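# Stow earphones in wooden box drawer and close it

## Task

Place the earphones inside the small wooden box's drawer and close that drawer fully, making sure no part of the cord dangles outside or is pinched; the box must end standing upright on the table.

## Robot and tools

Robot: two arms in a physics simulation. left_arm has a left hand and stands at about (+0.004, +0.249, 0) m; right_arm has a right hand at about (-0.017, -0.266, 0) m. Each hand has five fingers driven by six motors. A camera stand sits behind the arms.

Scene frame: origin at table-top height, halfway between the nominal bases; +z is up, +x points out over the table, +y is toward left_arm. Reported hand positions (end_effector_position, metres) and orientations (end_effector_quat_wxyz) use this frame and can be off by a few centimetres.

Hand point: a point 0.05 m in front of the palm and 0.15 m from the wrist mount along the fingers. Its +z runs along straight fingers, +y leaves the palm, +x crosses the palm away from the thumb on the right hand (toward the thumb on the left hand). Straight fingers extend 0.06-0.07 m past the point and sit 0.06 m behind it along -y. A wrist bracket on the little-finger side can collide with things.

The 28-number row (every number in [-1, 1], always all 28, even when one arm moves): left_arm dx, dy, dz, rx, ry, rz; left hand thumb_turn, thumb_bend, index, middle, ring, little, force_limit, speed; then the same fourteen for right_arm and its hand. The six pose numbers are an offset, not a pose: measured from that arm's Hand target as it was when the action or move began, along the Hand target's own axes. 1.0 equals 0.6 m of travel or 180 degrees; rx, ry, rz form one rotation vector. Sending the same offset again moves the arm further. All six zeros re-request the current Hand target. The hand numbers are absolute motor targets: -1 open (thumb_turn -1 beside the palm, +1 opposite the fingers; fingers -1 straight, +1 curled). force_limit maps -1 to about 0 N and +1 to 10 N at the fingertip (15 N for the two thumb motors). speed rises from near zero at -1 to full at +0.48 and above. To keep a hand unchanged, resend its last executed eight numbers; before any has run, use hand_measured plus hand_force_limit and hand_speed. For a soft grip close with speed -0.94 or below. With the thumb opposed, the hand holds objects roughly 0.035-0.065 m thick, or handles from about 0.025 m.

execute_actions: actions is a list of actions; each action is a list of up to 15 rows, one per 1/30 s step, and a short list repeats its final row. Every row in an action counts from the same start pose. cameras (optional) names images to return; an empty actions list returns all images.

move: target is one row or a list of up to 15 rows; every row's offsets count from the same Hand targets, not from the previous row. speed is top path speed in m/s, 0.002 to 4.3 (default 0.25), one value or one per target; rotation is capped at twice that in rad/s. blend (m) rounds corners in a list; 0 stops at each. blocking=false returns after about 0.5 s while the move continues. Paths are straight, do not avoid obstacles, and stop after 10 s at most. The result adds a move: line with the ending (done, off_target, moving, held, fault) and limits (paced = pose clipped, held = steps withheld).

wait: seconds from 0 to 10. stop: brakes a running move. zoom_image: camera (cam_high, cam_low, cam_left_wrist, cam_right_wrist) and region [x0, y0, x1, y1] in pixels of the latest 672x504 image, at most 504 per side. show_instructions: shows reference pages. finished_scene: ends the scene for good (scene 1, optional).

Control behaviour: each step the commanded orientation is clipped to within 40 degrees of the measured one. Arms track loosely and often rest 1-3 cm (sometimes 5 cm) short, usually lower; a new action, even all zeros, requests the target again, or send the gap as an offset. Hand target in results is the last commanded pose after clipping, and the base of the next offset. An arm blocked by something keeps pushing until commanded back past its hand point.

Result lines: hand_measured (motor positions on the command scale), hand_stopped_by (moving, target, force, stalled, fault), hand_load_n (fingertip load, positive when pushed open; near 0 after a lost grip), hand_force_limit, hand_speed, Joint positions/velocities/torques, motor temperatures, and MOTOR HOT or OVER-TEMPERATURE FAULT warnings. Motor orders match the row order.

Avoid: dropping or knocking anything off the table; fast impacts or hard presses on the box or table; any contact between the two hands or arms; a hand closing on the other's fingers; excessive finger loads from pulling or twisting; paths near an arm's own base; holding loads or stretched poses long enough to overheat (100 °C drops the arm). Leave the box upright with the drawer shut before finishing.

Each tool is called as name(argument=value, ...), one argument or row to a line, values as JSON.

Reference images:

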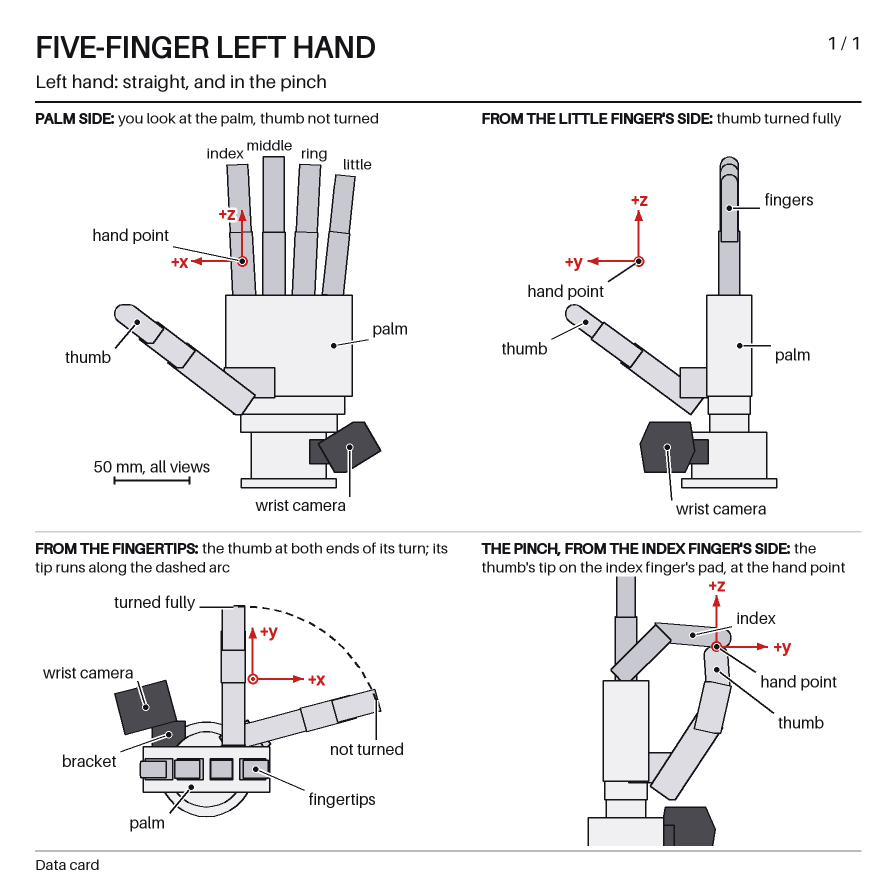

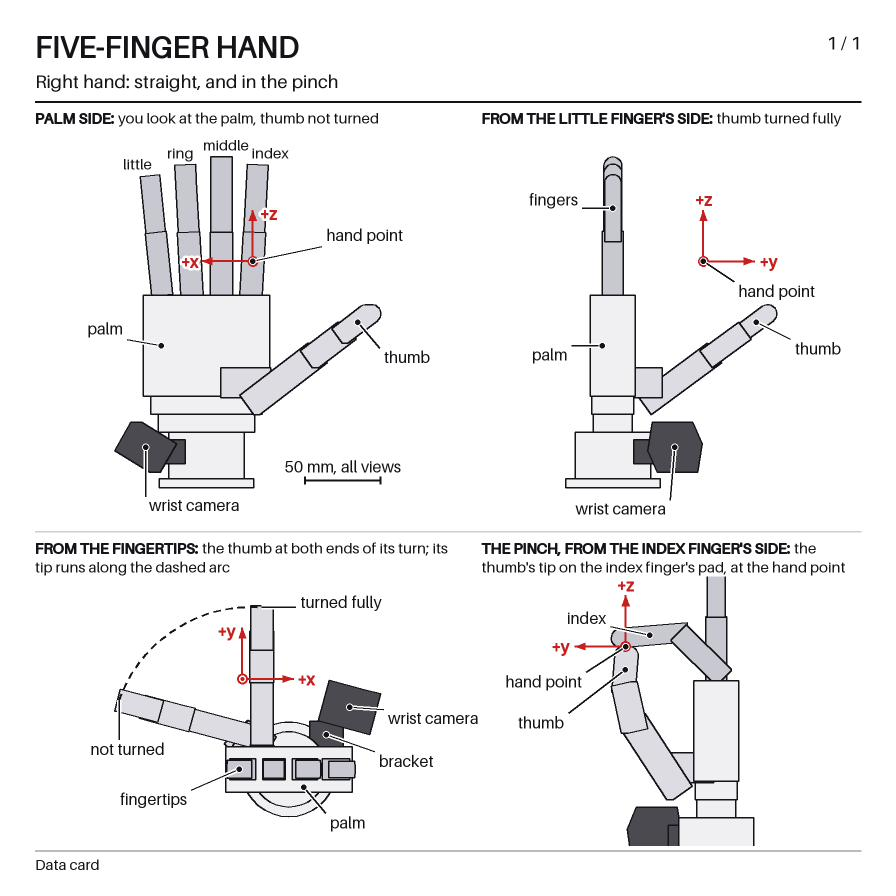

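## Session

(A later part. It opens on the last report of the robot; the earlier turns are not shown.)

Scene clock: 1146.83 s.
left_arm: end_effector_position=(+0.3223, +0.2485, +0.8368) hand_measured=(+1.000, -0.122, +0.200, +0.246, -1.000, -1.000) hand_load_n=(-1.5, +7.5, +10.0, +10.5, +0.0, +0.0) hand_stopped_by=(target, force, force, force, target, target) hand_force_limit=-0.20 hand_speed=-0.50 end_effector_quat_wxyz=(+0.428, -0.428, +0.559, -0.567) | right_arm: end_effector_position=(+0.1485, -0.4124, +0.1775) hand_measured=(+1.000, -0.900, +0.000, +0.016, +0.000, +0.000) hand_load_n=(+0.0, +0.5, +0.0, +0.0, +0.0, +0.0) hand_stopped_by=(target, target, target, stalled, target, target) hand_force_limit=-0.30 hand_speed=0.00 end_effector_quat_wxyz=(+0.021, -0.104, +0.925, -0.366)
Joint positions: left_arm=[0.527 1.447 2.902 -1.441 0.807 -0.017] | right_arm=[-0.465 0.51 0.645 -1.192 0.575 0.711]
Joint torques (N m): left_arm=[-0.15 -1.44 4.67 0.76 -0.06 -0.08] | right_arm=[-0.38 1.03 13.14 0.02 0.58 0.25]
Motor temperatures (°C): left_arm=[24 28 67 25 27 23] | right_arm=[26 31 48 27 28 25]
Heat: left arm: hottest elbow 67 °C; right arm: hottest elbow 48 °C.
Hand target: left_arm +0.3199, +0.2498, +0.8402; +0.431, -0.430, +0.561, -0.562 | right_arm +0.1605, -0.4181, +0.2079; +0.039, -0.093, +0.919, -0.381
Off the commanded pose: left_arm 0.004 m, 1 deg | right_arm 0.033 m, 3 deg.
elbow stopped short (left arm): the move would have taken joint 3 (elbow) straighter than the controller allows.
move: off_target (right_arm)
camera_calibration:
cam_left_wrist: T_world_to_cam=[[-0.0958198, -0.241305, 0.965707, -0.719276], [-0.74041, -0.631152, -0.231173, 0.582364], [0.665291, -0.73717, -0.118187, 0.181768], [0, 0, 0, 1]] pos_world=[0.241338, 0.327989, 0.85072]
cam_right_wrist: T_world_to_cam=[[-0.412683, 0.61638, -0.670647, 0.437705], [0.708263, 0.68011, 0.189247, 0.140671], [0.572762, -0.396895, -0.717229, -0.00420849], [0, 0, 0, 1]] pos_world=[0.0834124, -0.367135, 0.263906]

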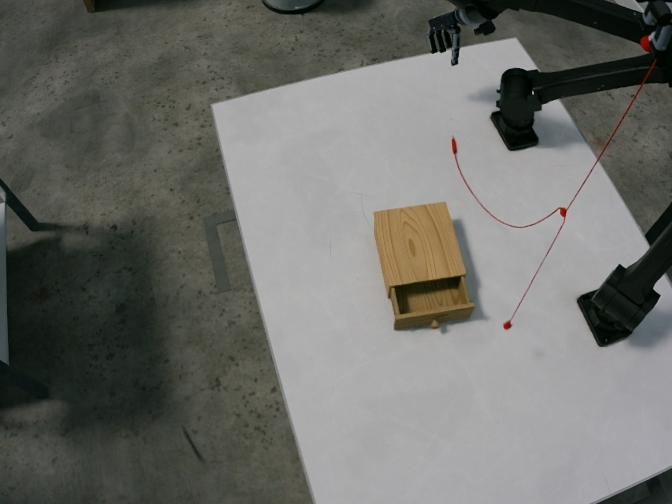

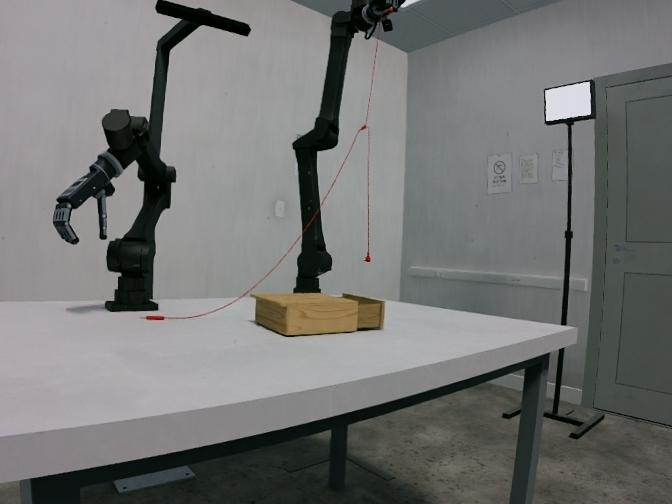

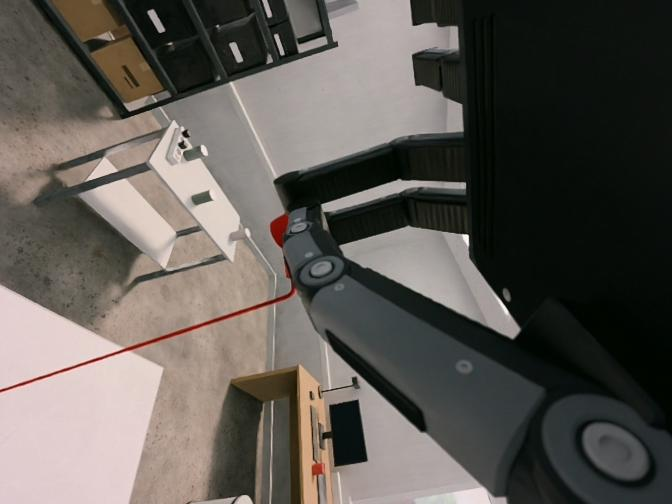

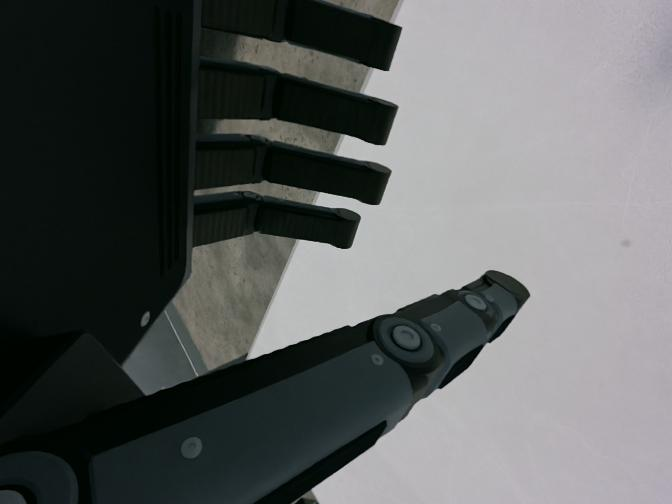

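move(
  target=[
    [0,0,0,0,0,0,1,-0.1,0.6,0.6,-1,-1,-0.2,-0.5,-0.2838,0.0763,-0.246,-0.182,-0.1864,-0.111,1,-1,-1,-1,-1,-1,-0.3,0],
    [0,0,0,0,0,0,1,-0.1,0.6,0.6,-1,-1,-0.2,-0.5,-0.1682,0.3653,-0.4643,-0.3639,-0.3728,-0.2221,1,-1,-1,-1,-1,-1,-0.3,0],
  ],
  speed=0.25,
  blend=[0.05,0],
  cameras=["all"],
)

Scene clock: 1166.93 s.
left_arm: end_effector_position=(+0.3223, +0.2485, +0.8368) hand_measured=(+1.000, -0.122, +0.200, +0.246, -1.000, -1.000) hand_load_n=(-1.0, +7.5, +10.0, +10.5, +0.0, +0.0) hand_stopped_by=(target, force, force, force, target, target) hand_force_limit=-0.20 hand_speed=-0.50 end_effector_quat_wxyz=(+0.428, -0.428, +0.559, -0.567) | right_arm: end_effector_position=(+0.1878, -0.0578, +0.2399) hand_measured=(+1.000, -1.000, -1.000, -1.000, -1.000, -1.000) hand_load_n=(-0.5, -0.5, +0.0, +0.0, +0.0, +0.0) hand_stopped_by=(target, target, target, target, target, target) hand_force_limit=-0.30 hand_speed=0.00 end_effector_quat_wxyz=(+0.316, -0.549, +0.729, +0.257)
Joint positions: left_arm=[0.527 1.447 2.902 -1.441 0.807 -0.017] | right_arm=[0.162 0.828 0.717 -1.061 -0.76 0.587]
Joint torques (N m): left_arm=[-0.15 -1.55 4.67 0.9 -0.05 -0.09] | right_arm=[-0.38 -3.55 8.72 0.84 -0.95 0.3]
Motor temperatures (°C): left_arm=[24 28 60 25 26 23] | right_arm=[26 31 51 26 28 25]
Heat: left arm: hottest elbow 60 °C; right arm: hottest elbow 51 °C.
Hand target: left_arm +0.3199, +0.2498, +0.8402; +0.431, -0.430, +0.561, -0.562 | right_arm +0.1886, -0.0531, +0.2500; +0.332, -0.553, +0.721, +0.255
Off the commanded pose: left_arm 0.004 m, 1 deg | right_arm 0.011 m, 2 deg.
elbow stopped short (left arm): the move would have taken joint 3 (elbow) straighter than the controller allows.
move: off_target (right_arm)
camera_calibration:
cam_left_wrist: T_world_to_cam=[[-0.0958198, -0.241305, 0.965707, -0.719276], [-0.74041, -0.631152, -0.231173, 0.582364], [0.665291, -0.73717, -0.118187, 0.181768], [0, 0, 0, 1]] pos_world=[0.241338, 0.327989, 0.85072]
cam_right_wrist: T_world_to_cam=[[-0.977187, 0.115574, -0.17818, 0.236169], [-0.150335, 0.216189, 0.964708, -0.191647], [0.150016, 0.969487, -0.193883, 0.191575], [0, 0, 0, 1]] pos_world=[0.17323, -0.171593, 0.264107]

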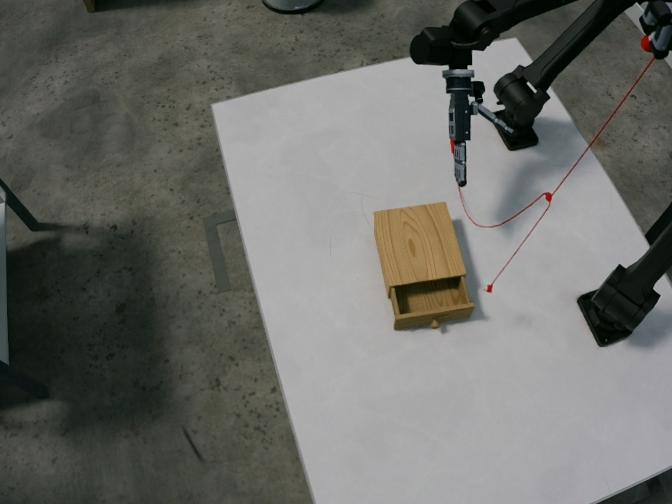

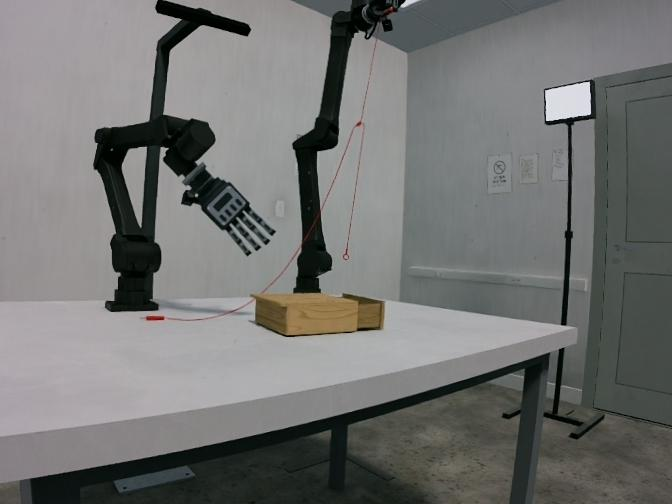

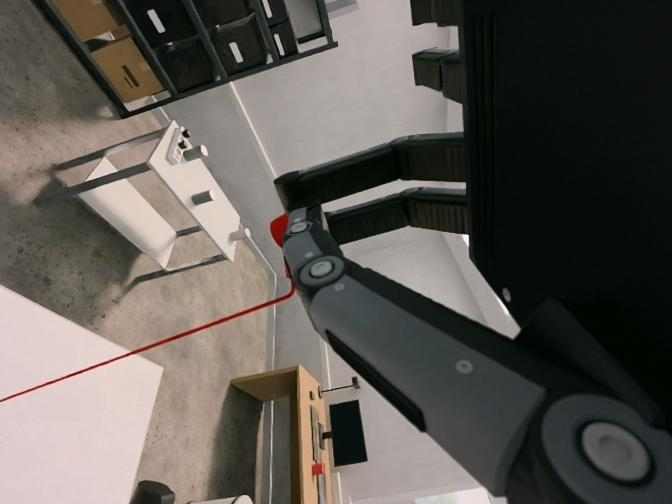

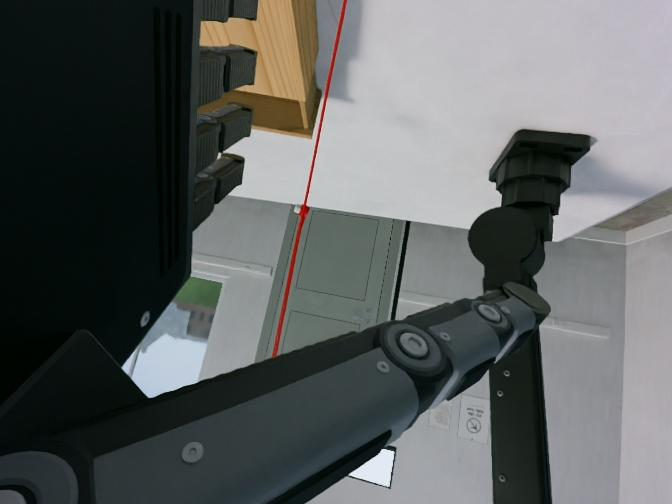

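move(
  target=[0,0,0,0,0,0,1,-0.1,0.6,0.6,-1,-1,-0.2,-0.5,-0.0492,-0.02,0.1985,0,0,0,1,-1,-1,-1,-1,-1,-0.3,0],
  speed=0.12,
  cameras=["all"],
)

Scene clock: 1184.37 s.
left_arm: end_effector_position=(+0.3223, +0.2485, +0.8368) hand_measured=(+1.000, -0.122, +0.200, +0.246, -1.000, -1.000) hand_load_n=(-1.0, +7.5, +9.5, +10.5, +0.0, -0.5) hand_stopped_by=(target, force, force, force, target, target) hand_force_limit=-0.20 hand_speed=-0.50 end_effector_quat_wxyz=(+0.428, -0.428, +0.559, -0.567) | right_arm: end_effector_position=(+0.2248, +0.0419, +0.1871) hand_measured=(+1.000, -1.000, -1.000, -1.000, -1.000, -1.000) hand_load_n=(+0.0, +0.0, +0.0, +0.0, +0.0, +0.0) hand_stopped_by=(target, target, target, target, target, target) hand_force_limit=-0.30 hand_speed=0.00 end_effector_quat_wxyz=(+0.321, -0.553, +0.726, +0.253)
Joint positions: left_arm=[0.527 1.447 2.902 -1.441 0.807 -0.017] | right_arm=[0.492 1.042 0.668 -0.555 -0.59 0.946]
Joint torques (N m): left_arm=[0.38 -0.5 4.48 1.24 -0.07 -0.06] | right_arm=[-0.26 -4.25 8.87 1.28 -0.43 0.3]
Motor temperatures (°C): left_arm=[24 28 55 25 26 23] | right_arm=[26 31 49 26 28 25]
Heat: left arm: hottest elbow 55 °C; right arm: hottest elbow 49 °C.
Hand target: left_arm +0.3199, +0.2498, +0.8402; +0.431, -0.430, +0.561, -0.562 | right_arm +0.2286, +0.0498, +0.1950; +0.332, -0.553, +0.721, +0.255
Off the commanded pose: left_arm 0.004 m, 1 deg | right_arm 0.012 m, 1 deg.
elbow stopped short (left arm): the move would have taken joint 3 (elbow) straighter than the controller allows.
move: off_target (right_arm)
camera_calibration:
cam_left_wrist: T_world_to_cam=[[-0.0958198, -0.241305, 0.965707, -0.719276], [-0.74041, -0.631152, -0.231173, 0.582364], [0.665291, -0.73717, -0.118187, 0.181768], [0, 0, 0, 1]] pos_world=[0.241338, 0.327989, 0.85072]
cam_right_wrist: T_world_to_cam=[[-0.974402, 0.112175, -0.194826, 0.253959], [-0.167285, 0.217165, 0.961694, -0.152368], [0.150187, 0.969668, -0.19284, 0.0788831], [0, 0, 0, 1]] pos_world=[0.210122, -0.0718892, 0.211221]

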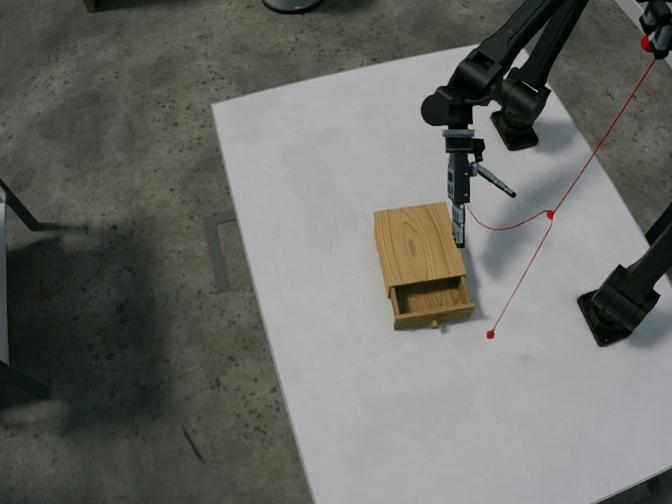

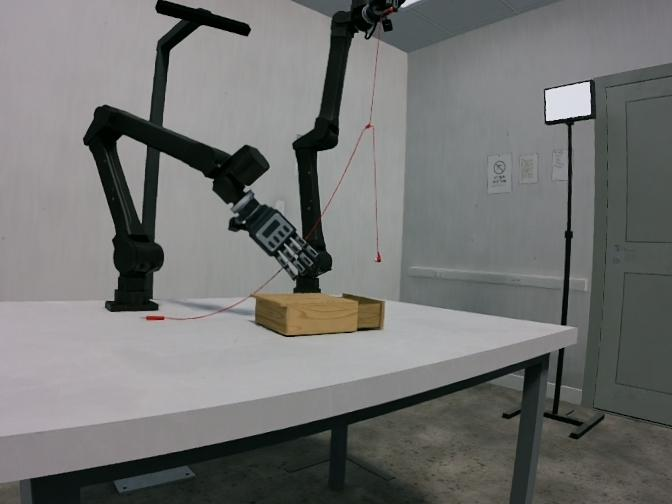

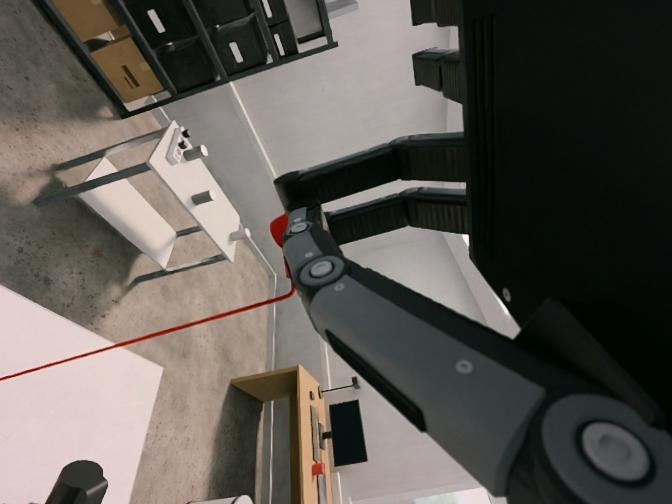

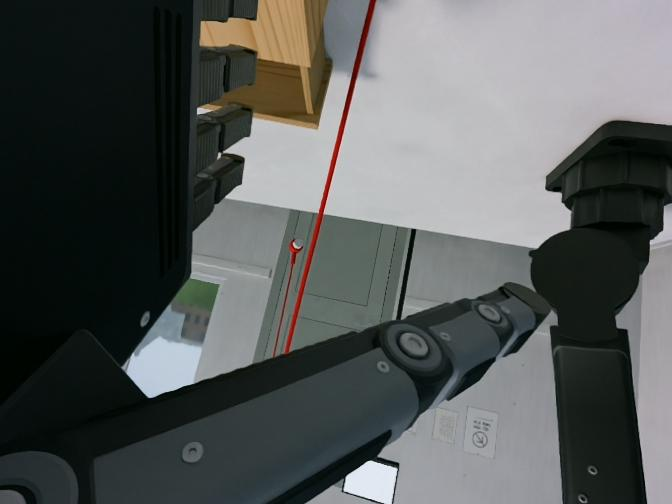

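move(
  target=[0,0,0,0,0,0,1,-0.1,0.6,0.6,-1,-1,-0.2,-0.5,0,0,0,0,0,0,1,0.1,0.6,0.6,0.8,0.8,-0.5,-0.75],
  speed=0.12,
  cameras=["cam_low","cam_high","cam_right_wrist"],
)

Scene clock: 1199.83 s.
left_arm: end_effector_position=(+0.3223, +0.2485, +0.8368) hand_measured=(+1.000, -0.122, +0.200, +0.246, -1.000, -1.000) hand_load_n=(-1.5, +7.5, +10.0, +10.5, +0.0, +0.0) hand_stopped_by=(target, force, force, force, target, target) hand_force_limit=-0.20 hand_speed=-0.50 end_effector_quat_wxyz=(+0.428, -0.428, +0.559, -0.567) | right_arm: end_effector_position=(+0.2248, +0.0419, +0.1871) hand_measured=(+1.000, -0.316, +0.406, +0.312, +0.800, +0.800) hand_load_n=(+0.0, +5.5, +4.5, +7.5, +0.0, +0.0) hand_stopped_by=(target, force, force, force, target, target) hand_force_limit=-0.50 hand_speed=-0.75 end_effector_quat_wxyz=(+0.321, -0.553, +0.726, +0.253)
Joint positions: left_arm=[0.527 1.447 2.902 -1.441 0.807 -0.017] | right_arm=[0.492 1.042 0.668 -0.555 -0.59 0.946]
Joint torques (N m): left_arm=[0.15 -1.49 4.62 0.98 -0.05 -0.09] | right_arm=[-0.38 -4.25 8.84 1.25 -0.43 0.31]
Heat: left arm: hottest elbow 52 °C; right arm: hottest elbow 49 °C.
Hand target: left_arm +0.3199, +0.2498, +0.8402; +0.431, -0.430, +0.561, -0.562 | right_arm +0.2286, +0.0498, +0.1950; +0.332, -0.553, +0.721, +0.255
Off the commanded pose: left_arm 0.004 m, 1 deg | right_arm 0.012 m, 1 deg.
elbow stopped short (left arm): the move would have taken joint 3 (elbow) straighter than the controller allows.
move: off_target (right_arm)
camera_calibration:
cam_right_wrist: T_world_to_cam=[[-0.974402, 0.112175, -0.194826, 0.253959], [-0.167285, 0.217165, 0.961694, -0.152368], [0.150187, 0.969668, -0.19284, 0.0788831], [0, 0, 0, 1]] pos_world=[0.210122, -0.0718892, 0.211221]
Images, in order (width x height): cam_high 672x504, cam_low 672x504, cam_right_wrist 672x504.

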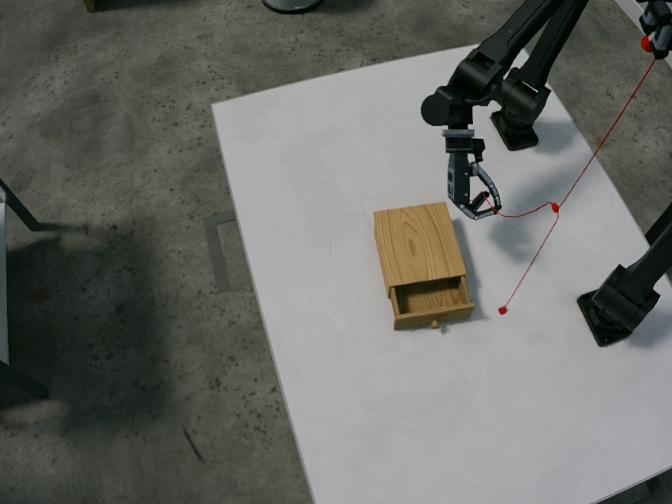

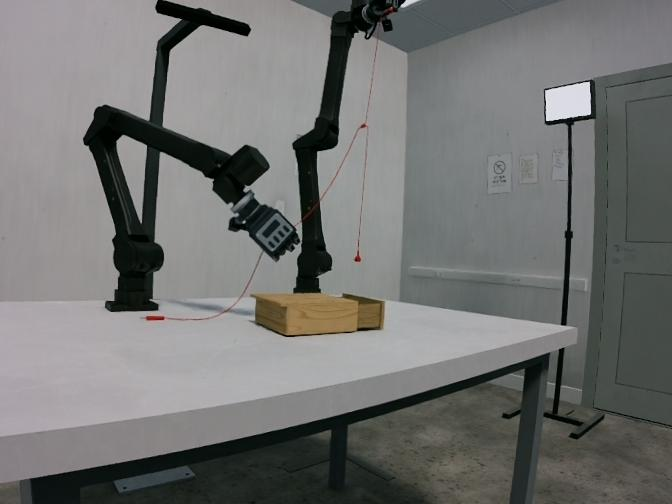

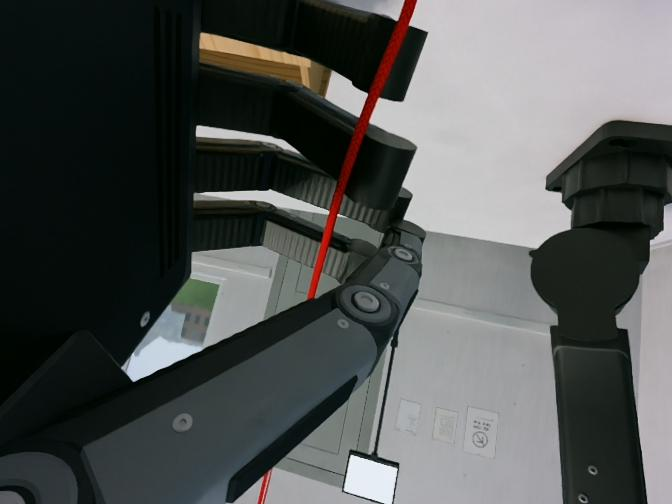

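move(
  target=[
    [0,0,0,0,0,0,1,-0.1,0.6,0.6,-1,-1,-0.2,-0.5,0,0,0,0,0,0,1,-0.9,0.35,0.3,0.5,0.5,-0.5,0],
    [0,0,0,0,0,0,1,-0.1,0.6,0.6,-1,-1,-0.2,-0.5,0,0,-0.0833,0,0,0,1,-0.9,0.35,0.3,0.5,0.5,-0.5,0],
  ],
  speed=0.12,
  cameras=["cam_low","cam_high","cam_right_wrist"],
)

Scene clock: 1215.47 s.
left_arm: end_effector_position=(+0.3223, +0.2485, +0.8368) hand_measured=(+1.000, -0.122, +0.200, +0.246, -1.000, -1.000) hand_load_n=(-1.5, +7.5, +10.0, +10.5, +0.0, +0.0) hand_stopped_by=(target, force, force, force, target, target) hand_force_limit=-0.20 hand_speed=-0.50 end_effector_quat_wxyz=(+0.428, -0.428, +0.559, -0.567) | right_arm: end_effector_position=(+0.2086, +0.0105, +0.2007) hand_measured=(+1.000, -0.900, +0.350, +0.300, +0.500, +0.500) hand_load_n=(+0.0, +0.0, +0.0, +0.0, +0.0, +0.0) hand_stopped_by=(target, target, target, target, target, target) hand_force_limit=-0.50 hand_speed=0.00 end_effector_quat_wxyz=(+0.304, -0.547, +0.735, +0.261)
Joint positions: left_arm=[0.527 1.447 2.902 -1.441 0.807 -0.017] | right_arm=[0.411 0.96 0.668 -0.721 -0.642 0.875]
Joint torques (N m): left_arm=[0.26 -1.61 4.59 1.03 -0.05 -0.13] | right_arm=[-2.08 -4.95 11.41 0.05 -0.88 0]
Motor temperatures (°C): left_arm=[24 28 49 25 26 23] | right_arm=[26 31 49 26 28 25]
Heat: left arm: hottest elbow 49 °C; right arm: hottest elbow 49 °C.
Hand target: left_arm +0.3199, +0.2498, +0.8402; +0.431, -0.430, +0.561, -0.562 | right_arm +0.2188, +0.0131, +0.2275; +0.332, -0.553, +0.721, +0.255
Off the commanded pose: left_arm 0.004 m, 1 deg | right_arm 0.029 m, 4 deg.
elbow stopped short (left arm): the move would have taken joint 3 (elbow) straighter than the controller allows.
move: off_target (right_arm)
camera_calibration:
cam_right_wrist: T_world_to_cam=[[-0.981329, 0.11495, -0.154208, 0.237672], [-0.125378, 0.22569, 0.966098, -0.171102], [0.145856, 0.967394, -0.207064, 0.118132], [0, 0, 0, 1]] pos_world=[0.194551, -0.102984, 0.226413]
Images, in order (width x height): cam_high 672x504, cam_low 672x504, cam_right_wrist 672x504.

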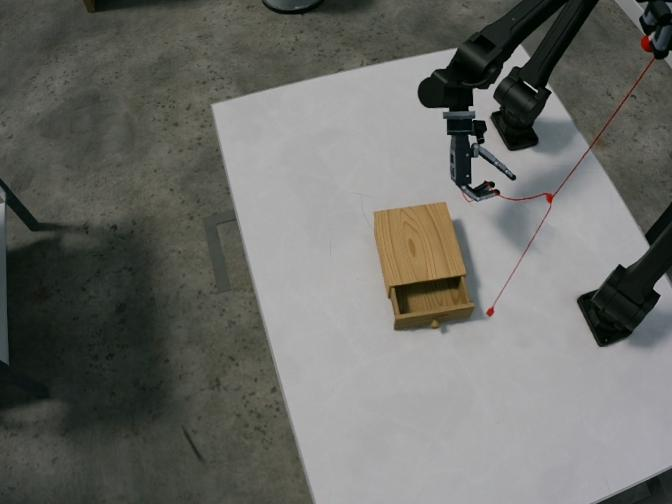

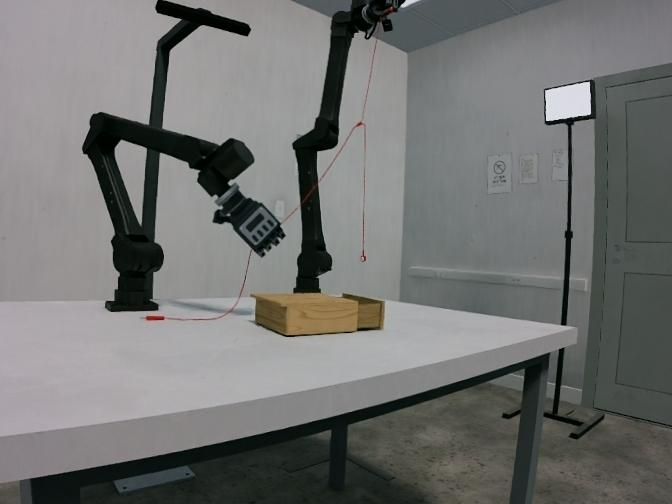

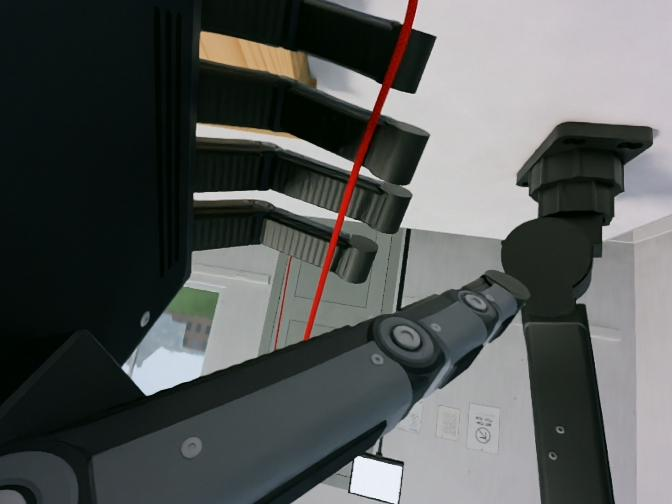

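move(
  target=[
    [0,0,0,0,0,0,1,-0.1,0.6,0.6,-1,-1,-0.2,-0.5,0,0,0,0,0,0,1,0.25,0.35,0.3,0.5,0.5,-0.5,-0.7],
    [0,0,0,0,0,0,1,-0.1,0.6,0.6,-1,-1,-0.2,-0.5,0,0,0,0,0,0,1,0.25,0.75,0.75,0.6,0.6,-0.4,-0.75],
  ],
  speed=0.12,
  cameras=["cam_low","cam_high","cam_right_wrist"],
)

Scene clock: 1225.13 s.
left_arm: end_effector_position=(+0.3223, +0.2485, +0.8368) hand_measured=(+1.000, -0.122, +0.200, +0.246, -1.000, -1.000) hand_load_n=(-1.0, +7.5, +9.5, +10.5, +0.0, +0.0) hand_stopped_by=(target, force, force, force, target, target) hand_force_limit=-0.20 hand_speed=-0.50 end_effector_quat_wxyz=(+0.428, -0.428, +0.559, -0.567) | right_arm: end_effector_position=(+0.2090, +0.0102, +0.2007) hand_measured=(+1.000, -0.320, +0.416, +0.318, +0.600, +0.600) hand_load_n=(+0.0, +6.0, +5.0, +9.0, +0.0, +0.0) hand_stopped_by=(target, force, force, force, target, target) hand_force_limit=-0.40 hand_speed=-0.75 end_effector_quat_wxyz=(+0.304, -0.547, +0.735, +0.260)
Joint positions: left_arm=[0.527 1.447 2.902 -1.441 0.807 -0.017] | right_arm=[0.409 0.96 0.668 -0.721 -0.642 0.875]
Joint torques (N m): left_arm=[0.91 -1.44 4.75 1.13 -0.09 -0.1] | right_arm=[-2.08 -4.89 11.41 0.03 -0.86 0]
Heat: left arm: hottest elbow 48 °C; right arm: hottest elbow 50 °C.
Hand target: left_arm +0.3199, +0.2498, +0.8402; +0.431, -0.430, +0.561, -0.562 | right_arm +0.2188, +0.0131, +0.2275; +0.332, -0.553, +0.721, +0.255
Off the commanded pose: left_arm 0.004 m, 1 deg | right_arm 0.029 m, 4 deg.
elbow stopped short (left arm): the move would have taken joint 3 (elbow) straighter than the controller allows.
move: off_target (right_arm); target 2's new numbers were sent with right_arm's hand 0.029 m and 4 deg from that target
camera_calibration:
cam_right_wrist: T_world_to_cam=[[-0.981155, 0.116479, -0.154166, 0.238014], [-0.124987, 0.22587, 0.966106, -0.171069], [0.147353, 0.967169, -0.207055, 0.118078], [0, 0, 0, 1]] pos_world=[0.194748, -0.103285, 0.226413]
Images, in order (width x height): cam_high 672x504, cam_low 672x504, cam_right_wrist 672x504.

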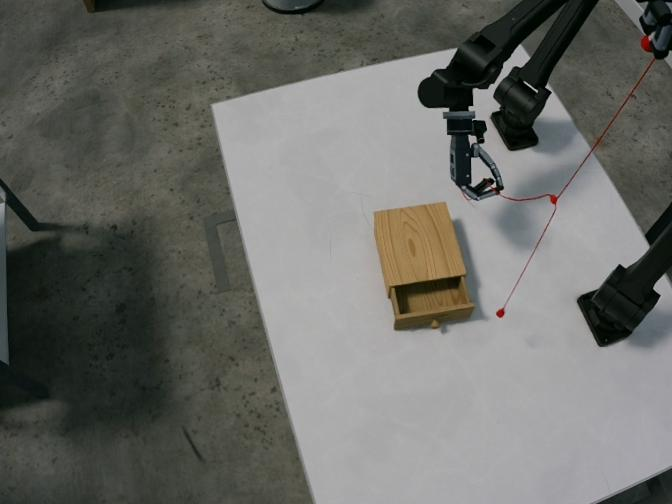

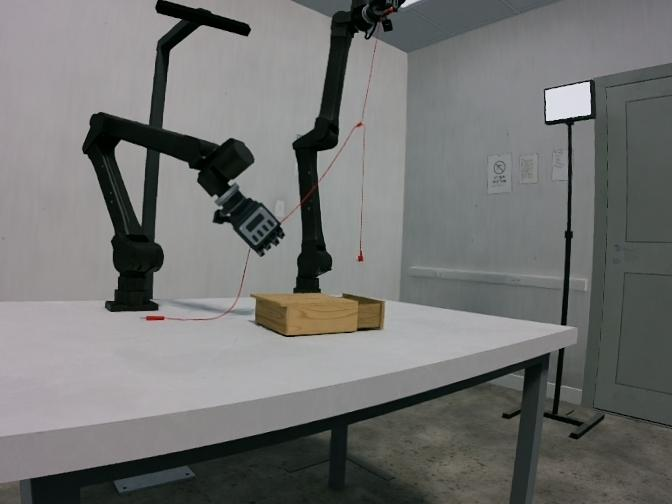

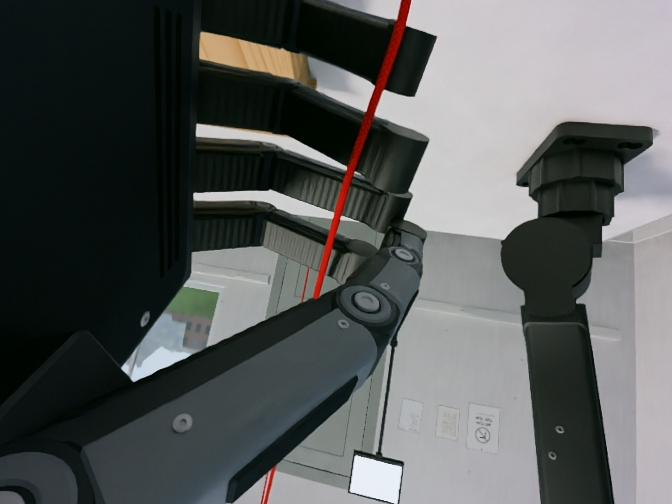

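move(
  target=[
    [0,0,0,0,0,0,1,-0.1,0.6,0.6,-1,-1,-0.2,-0.5,0,0,0.07,0,0,0,1,0.25,0.75,0.75,0.6,0.6,-0.4,-0.75],
    [0,0,0,0,0,0,1,-0.1,0.6,0.6,-1,-1,-0.2,-0.5,0,0,0.07,0,0,0,1,-0.9,-0.3,-0.3,-0.3,-0.3,-0.4,0],
  ],
  speed=0.12,
  cameras=["cam_low","cam_high","cam_right_wrist"],
)

Scene clock: 1243.83 s.
left_arm: end_effector_position=(+0.3223, +0.2485, +0.8368) hand_measured=(+1.000, -0.122, +0.200, +0.246, -1.000, -1.000) hand_load_n=(-1.0, +7.5, +10.0, +10.5, +0.0, +0.0) hand_stopped_by=(target, force, force, force, target, target) hand_force_limit=-0.20 hand_speed=-0.50 end_effector_quat_wxyz=(+0.428, -0.428, +0.559, -0.567) | right_arm: end_effector_position=(+0.2223, +0.0358, +0.1906) hand_measured=(+1.000, -0.900, -0.300, -0.300, -0.300, -0.300) hand_load_n=(+0.0, +0.0, +0.0, +0.0, +0.0, +0.0) hand_stopped_by=(target, target, target, target, target, target) hand_force_limit=-0.40 hand_speed=0.00 end_effector_quat_wxyz=(+0.320, -0.553, +0.727, +0.253)
Joint positions: left_arm=[0.527 1.447 2.902 -1.441 0.807 -0.017] | right_arm=[0.477 1.024 0.668 -0.584 -0.599 0.932]
Joint torques (N m): left_arm=[1.26 -1.03 4.56 0.99 -0.07 -0.1] | right_arm=[-0.38 -4.07 9.2 1.21 -0.45 0.3]
Heat: left arm: hottest elbow 46 °C; right arm: hottest elbow 51 °C.
Hand target: left_arm +0.3199, +0.2498, +0.8402; +0.431, -0.430, +0.561, -0.562 | right_arm +0.2270, +0.0440, +0.2002; +0.332, -0.553, +0.721, +0.255
Off the commanded pose: left_arm 0.004 m, 1 deg | right_arm 0.013 m, 2 deg.
elbow stopped short (left arm): the move would have taken joint 3 (elbow) straighter than the controller allows.
move: off_target (right_arm); target 2's new numbers were sent with right_arm's hand 0.014 m and 2 deg from that target
camera_calibration:
cam_right_wrist: T_world_to_cam=[[-0.974883, 0.112684, -0.192109, 0.252485], [-0.164373, 0.218003, 0.962006, -0.155626], [0.150283, 0.969421, -0.194005, 0.0860976], [0, 0, 0, 1]] pos_world=[0.207623, -0.0779889, 0.214921]
Images, in order (width x height): cam_high 672x504, cam_low 672x504, cam_right_wrist 672x504.

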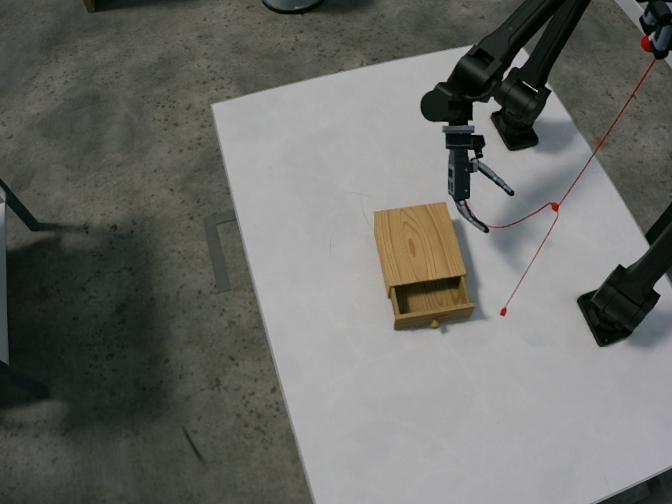

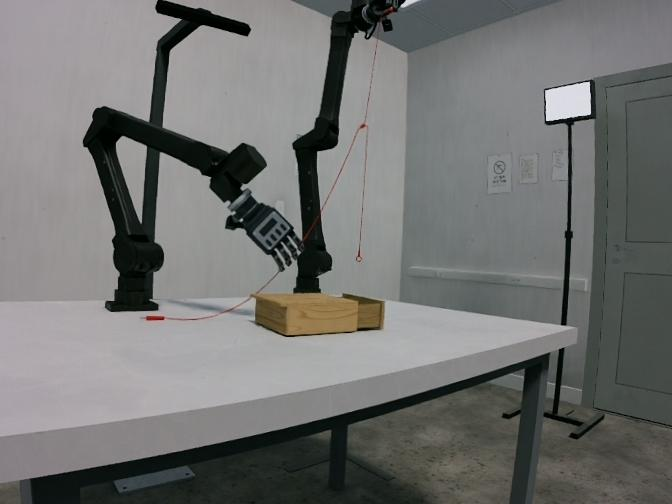

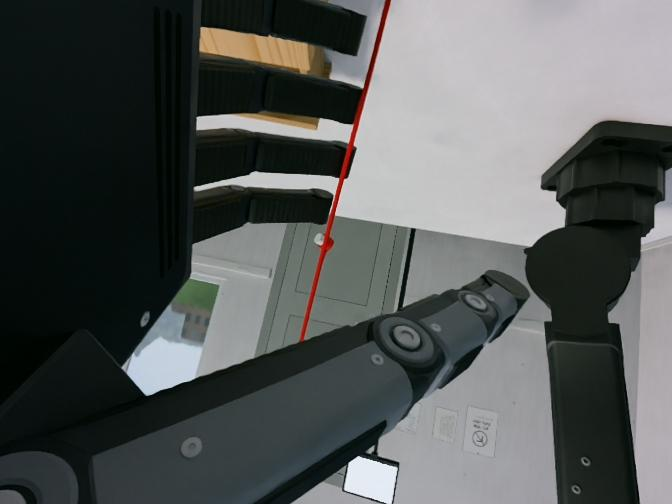

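move(
  target=[
    [0,0,0,0,0,0,1,-0.1,0.6,0.6,-1,-1,-0.2,-0.5,0,0,0,0,0,0,1,0.35,-0.3,-0.3,-0.3,-0.3,-0.4,0],
    [0,0,0,0,0,0,1,-0.1,0.6,0.6,-1,-1,-0.2,-0.5,0,0,0,0,0,0,1,0.35,0.8,0.8,0.6,0.6,-0.5,-0.75],
  ],
  speed=0.12,
  cameras=["cam_low","cam_high","cam_right_wrist"],
)

Scene clock: 1255.93 s.
left_arm: end_effector_position=(+0.3223, +0.2485, +0.8368) hand_measured=(+1.000, -0.122, +0.200, +0.246, -1.000, -1.000) hand_load_n=(-1.5, +8.0, +9.5, +10.5, +0.0, +0.0) hand_stopped_by=(target, force, force, force, target, target) hand_force_limit=-0.20 hand_speed=-0.50 end_effector_quat_wxyz=(+0.428, -0.428, +0.559, -0.567) | right_arm: end_effector_position=(+0.2223, +0.0358, +0.1906) hand_measured=(+1.000, +0.350, +0.250, +0.228, +0.600, +0.600) hand_load_n=(+0.0, +0.5, +3.5, +3.5, +0.0, +0.0) hand_stopped_by=(target, target, force, force, target, target) hand_force_limit=-0.50 hand_speed=-0.75 end_effector_quat_wxyz=(+0.320, -0.553, +0.727, +0.253)
Joint positions: left_arm=[0.527 1.447 2.902 -1.441 0.807 -0.017] | right_arm=[0.477 1.024 0.668 -0.584 -0.599 0.932]
Joint torques (N m): left_arm=[0.03 -1.55 4.51 0.77 -0.11 -0.07] | right_arm=[-0.32 -4.07 9.16 1.2 -0.45 0.3]
Heat: left arm: hottest elbow 45 °C; right arm: hottest elbow 50 °C.
Hand target: left_arm +0.3199, +0.2498, +0.8402; +0.431, -0.430, +0.561, -0.562 | right_arm +0.2270, +0.0440, +0.2002; +0.332, -0.553, +0.721, +0.255
Off the commanded pose: left_arm 0.004 m, 1 deg | right_arm 0.013 m, 2 deg.
elbow stopped short (left arm): the move would have taken joint 3 (elbow) straighter than the controller allows.
move: off_target (right_arm); target 2's new numbers were sent with right_arm's hand 0.013 m and 2 deg from that target
camera_calibration:
cam_right_wrist: T_world_to_cam=[[-0.974883, 0.112684, -0.192109, 0.252485], [-0.164373, 0.218003, 0.962006, -0.155626], [0.150283, 0.969421, -0.194005, 0.0860976], [0, 0, 0, 1]] pos_world=[0.207623, -0.0779889, 0.214921]
Images, in order (width x height): cam_high 672x504, cam_low 672x504, cam_right_wrist 672x504.

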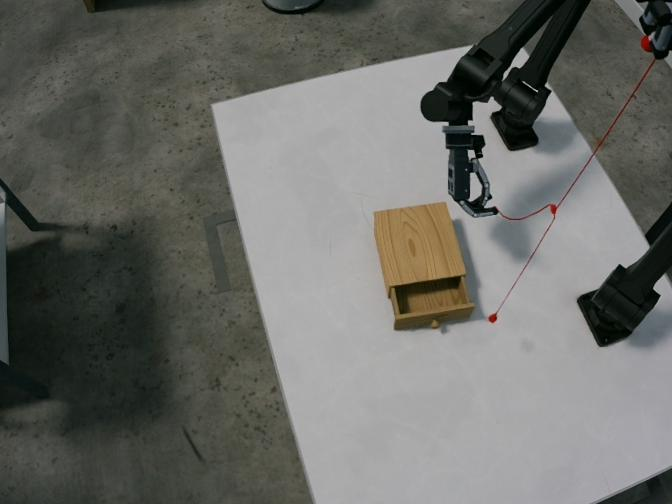

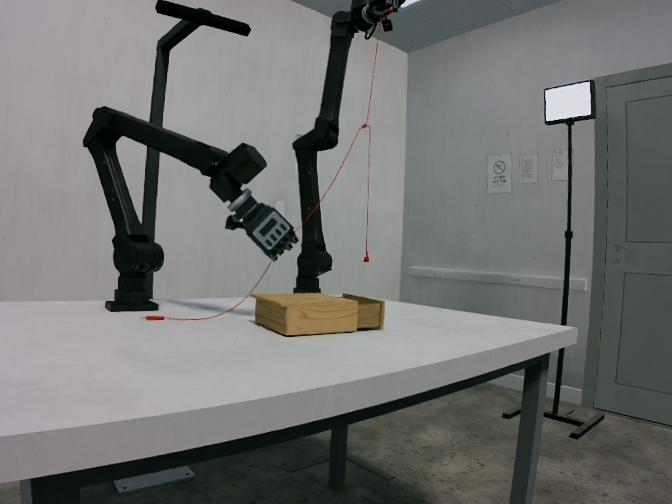

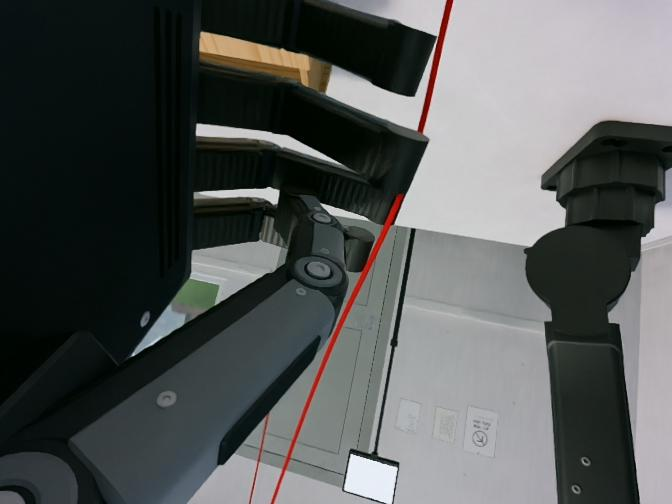

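move(
  target=[
    [0,0,0,0,0,0,1,-0.1,0.6,0.6,-1,-1,-0.2,-0.5,0,0,0,0,0,0,1,0.35,-0.3,-0.3,-0.3,-0.3,-0.4,0],
    [0,0,0,0,0,0,1,-0.1,0.6,0.6,-1,-1,-0.2,-0.5,0,0,0,0,0,0,1,-0.9,-0.3,-0.3,-0.3,-0.3,-0.5,0],
  ],
  speed=0.12,
  cameras=["cam_low","cam_high","cam_right_wrist"],
)

zoom_image(
  camera="cam_right_wrist",
  region=[250, 100, 450, 300],
)

zoom_image(
  camera="cam_high",
  region=[420, 130, 620, 330],
)

Scene clock: 1271.80 s.
left_arm: end_effector_position=(+0.3223, +0.2485, +0.8368) hand_measured=(+1.000, -0.122, +0.200, +0.246, -1.000, -1.000) hand_load_n=(-1.0, +8.0, +10.0, +10.5, +0.0, +0.0) hand_stopped_by=(target, force, force, force, target, target) hand_force_limit=-0.20 hand_speed=-0.50 end_effector_quat_wxyz=(+0.428, -0.428, +0.559, -0.567) | right_arm: end_effector_position=(+0.2223, +0.0358, +0.1906) hand_measured=(+1.000, -0.900, -0.300, -0.300, -0.300, -0.300) hand_load_n=(+0.0, +0.0, +0.0, +0.0, +0.0, +0.0) hand_stopped_by=(target, target, target, target, target, target) hand_force_limit=-0.50 hand_speed=0.00 end_effector_quat_wxyz=(+0.320, -0.553, +0.727, +0.253)
Joint positions: left_arm=[0.527 1.447 2.902 -1.441 0.807 -0.017] | right_arm=[0.477 1.024 0.668 -0.584 -0.599 0.932]
Joint torques (N m): left_arm=[0.44 -1.55 4.81 0.87 -0.06 -0.08] | right_arm=[-0.38 -4.07 9.18 1.18 -0.47 0.3]
Motor temperatures (°C): left_arm=[24 28 44 25 26 23] | right_arm=[26 31 50 26 28 25]
Heat: left arm: hottest elbow 44 °C; right arm: hottest elbow 50 °C.
Hand target: left_arm +0.3199, +0.2498, +0.8402; +0.431, -0.430, +0.561, -0.562 | right_arm +0.2270, +0.0440, +0.2002; +0.332, -0.553, +0.721, +0.255
Off the commanded pose: left_arm 0.004 m, 1 deg | right_arm 0.013 m, 2 deg.
elbow stopped short (left arm): the move would have taken joint 3 (elbow) straighter than the controller allows.
move: off_target (right_arm); target 2's new numbers were sent with right_arm's hand 0.013 m and 2 deg from that target
camera_calibration:
cam_right_wrist: T_world_to_cam=[[-0.974883, 0.112684, -0.192109, 0.252485], [-0.164373, 0.218003, 0.962006, -0.155626], [0.150283, 0.969421, -0.194005, 0.0860976], [0, 0, 0, 1]] pos_world=[0.207623, -0.0779889, 0.214921]
Images, in order (width x height): cam_high 672x504, cam_low 672x504, cam_right_wrist 672x504.

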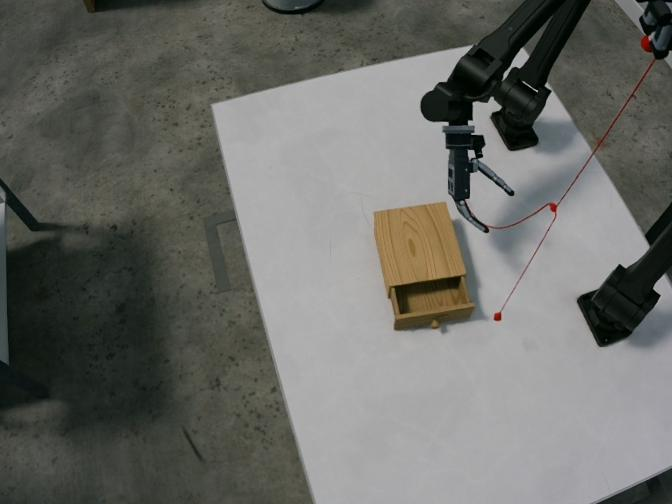

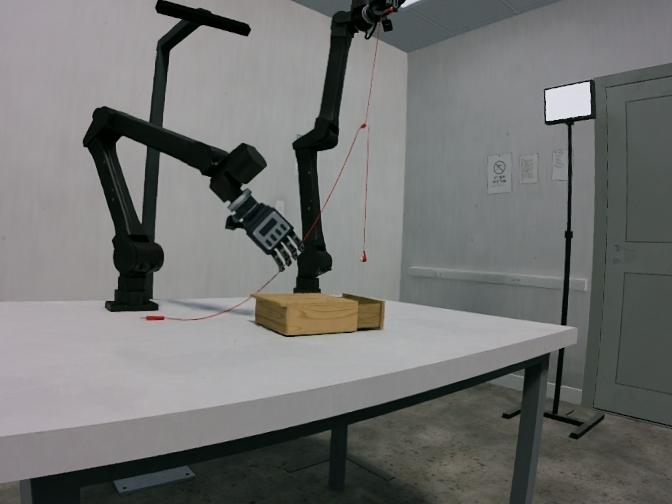

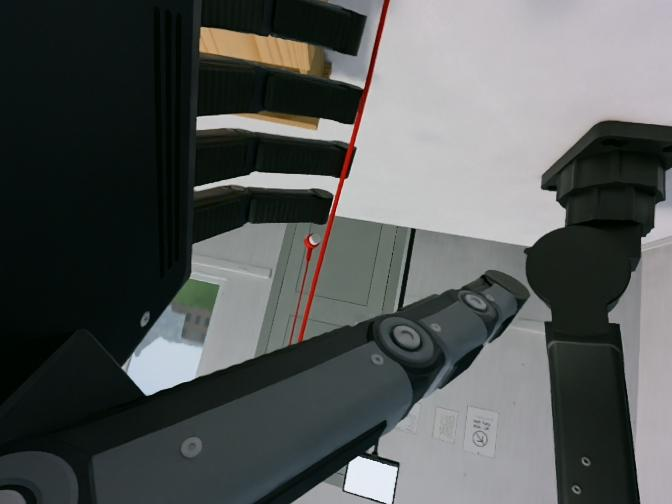

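Scaled by 2.520 from the camera's 672x504 image, which has a finer 960x720 frame.

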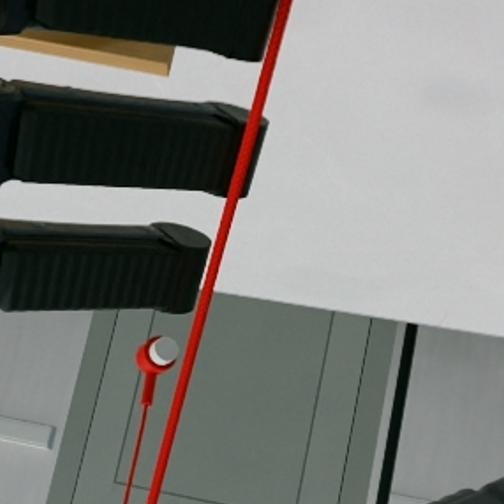

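Scaled by 2.520 from the camera's 672x504 image, which has a finer 960x720 frame.

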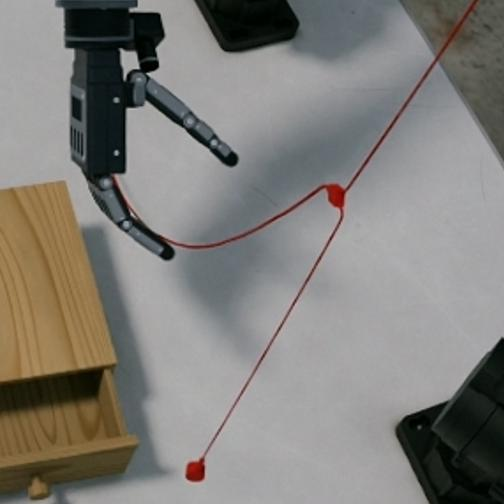

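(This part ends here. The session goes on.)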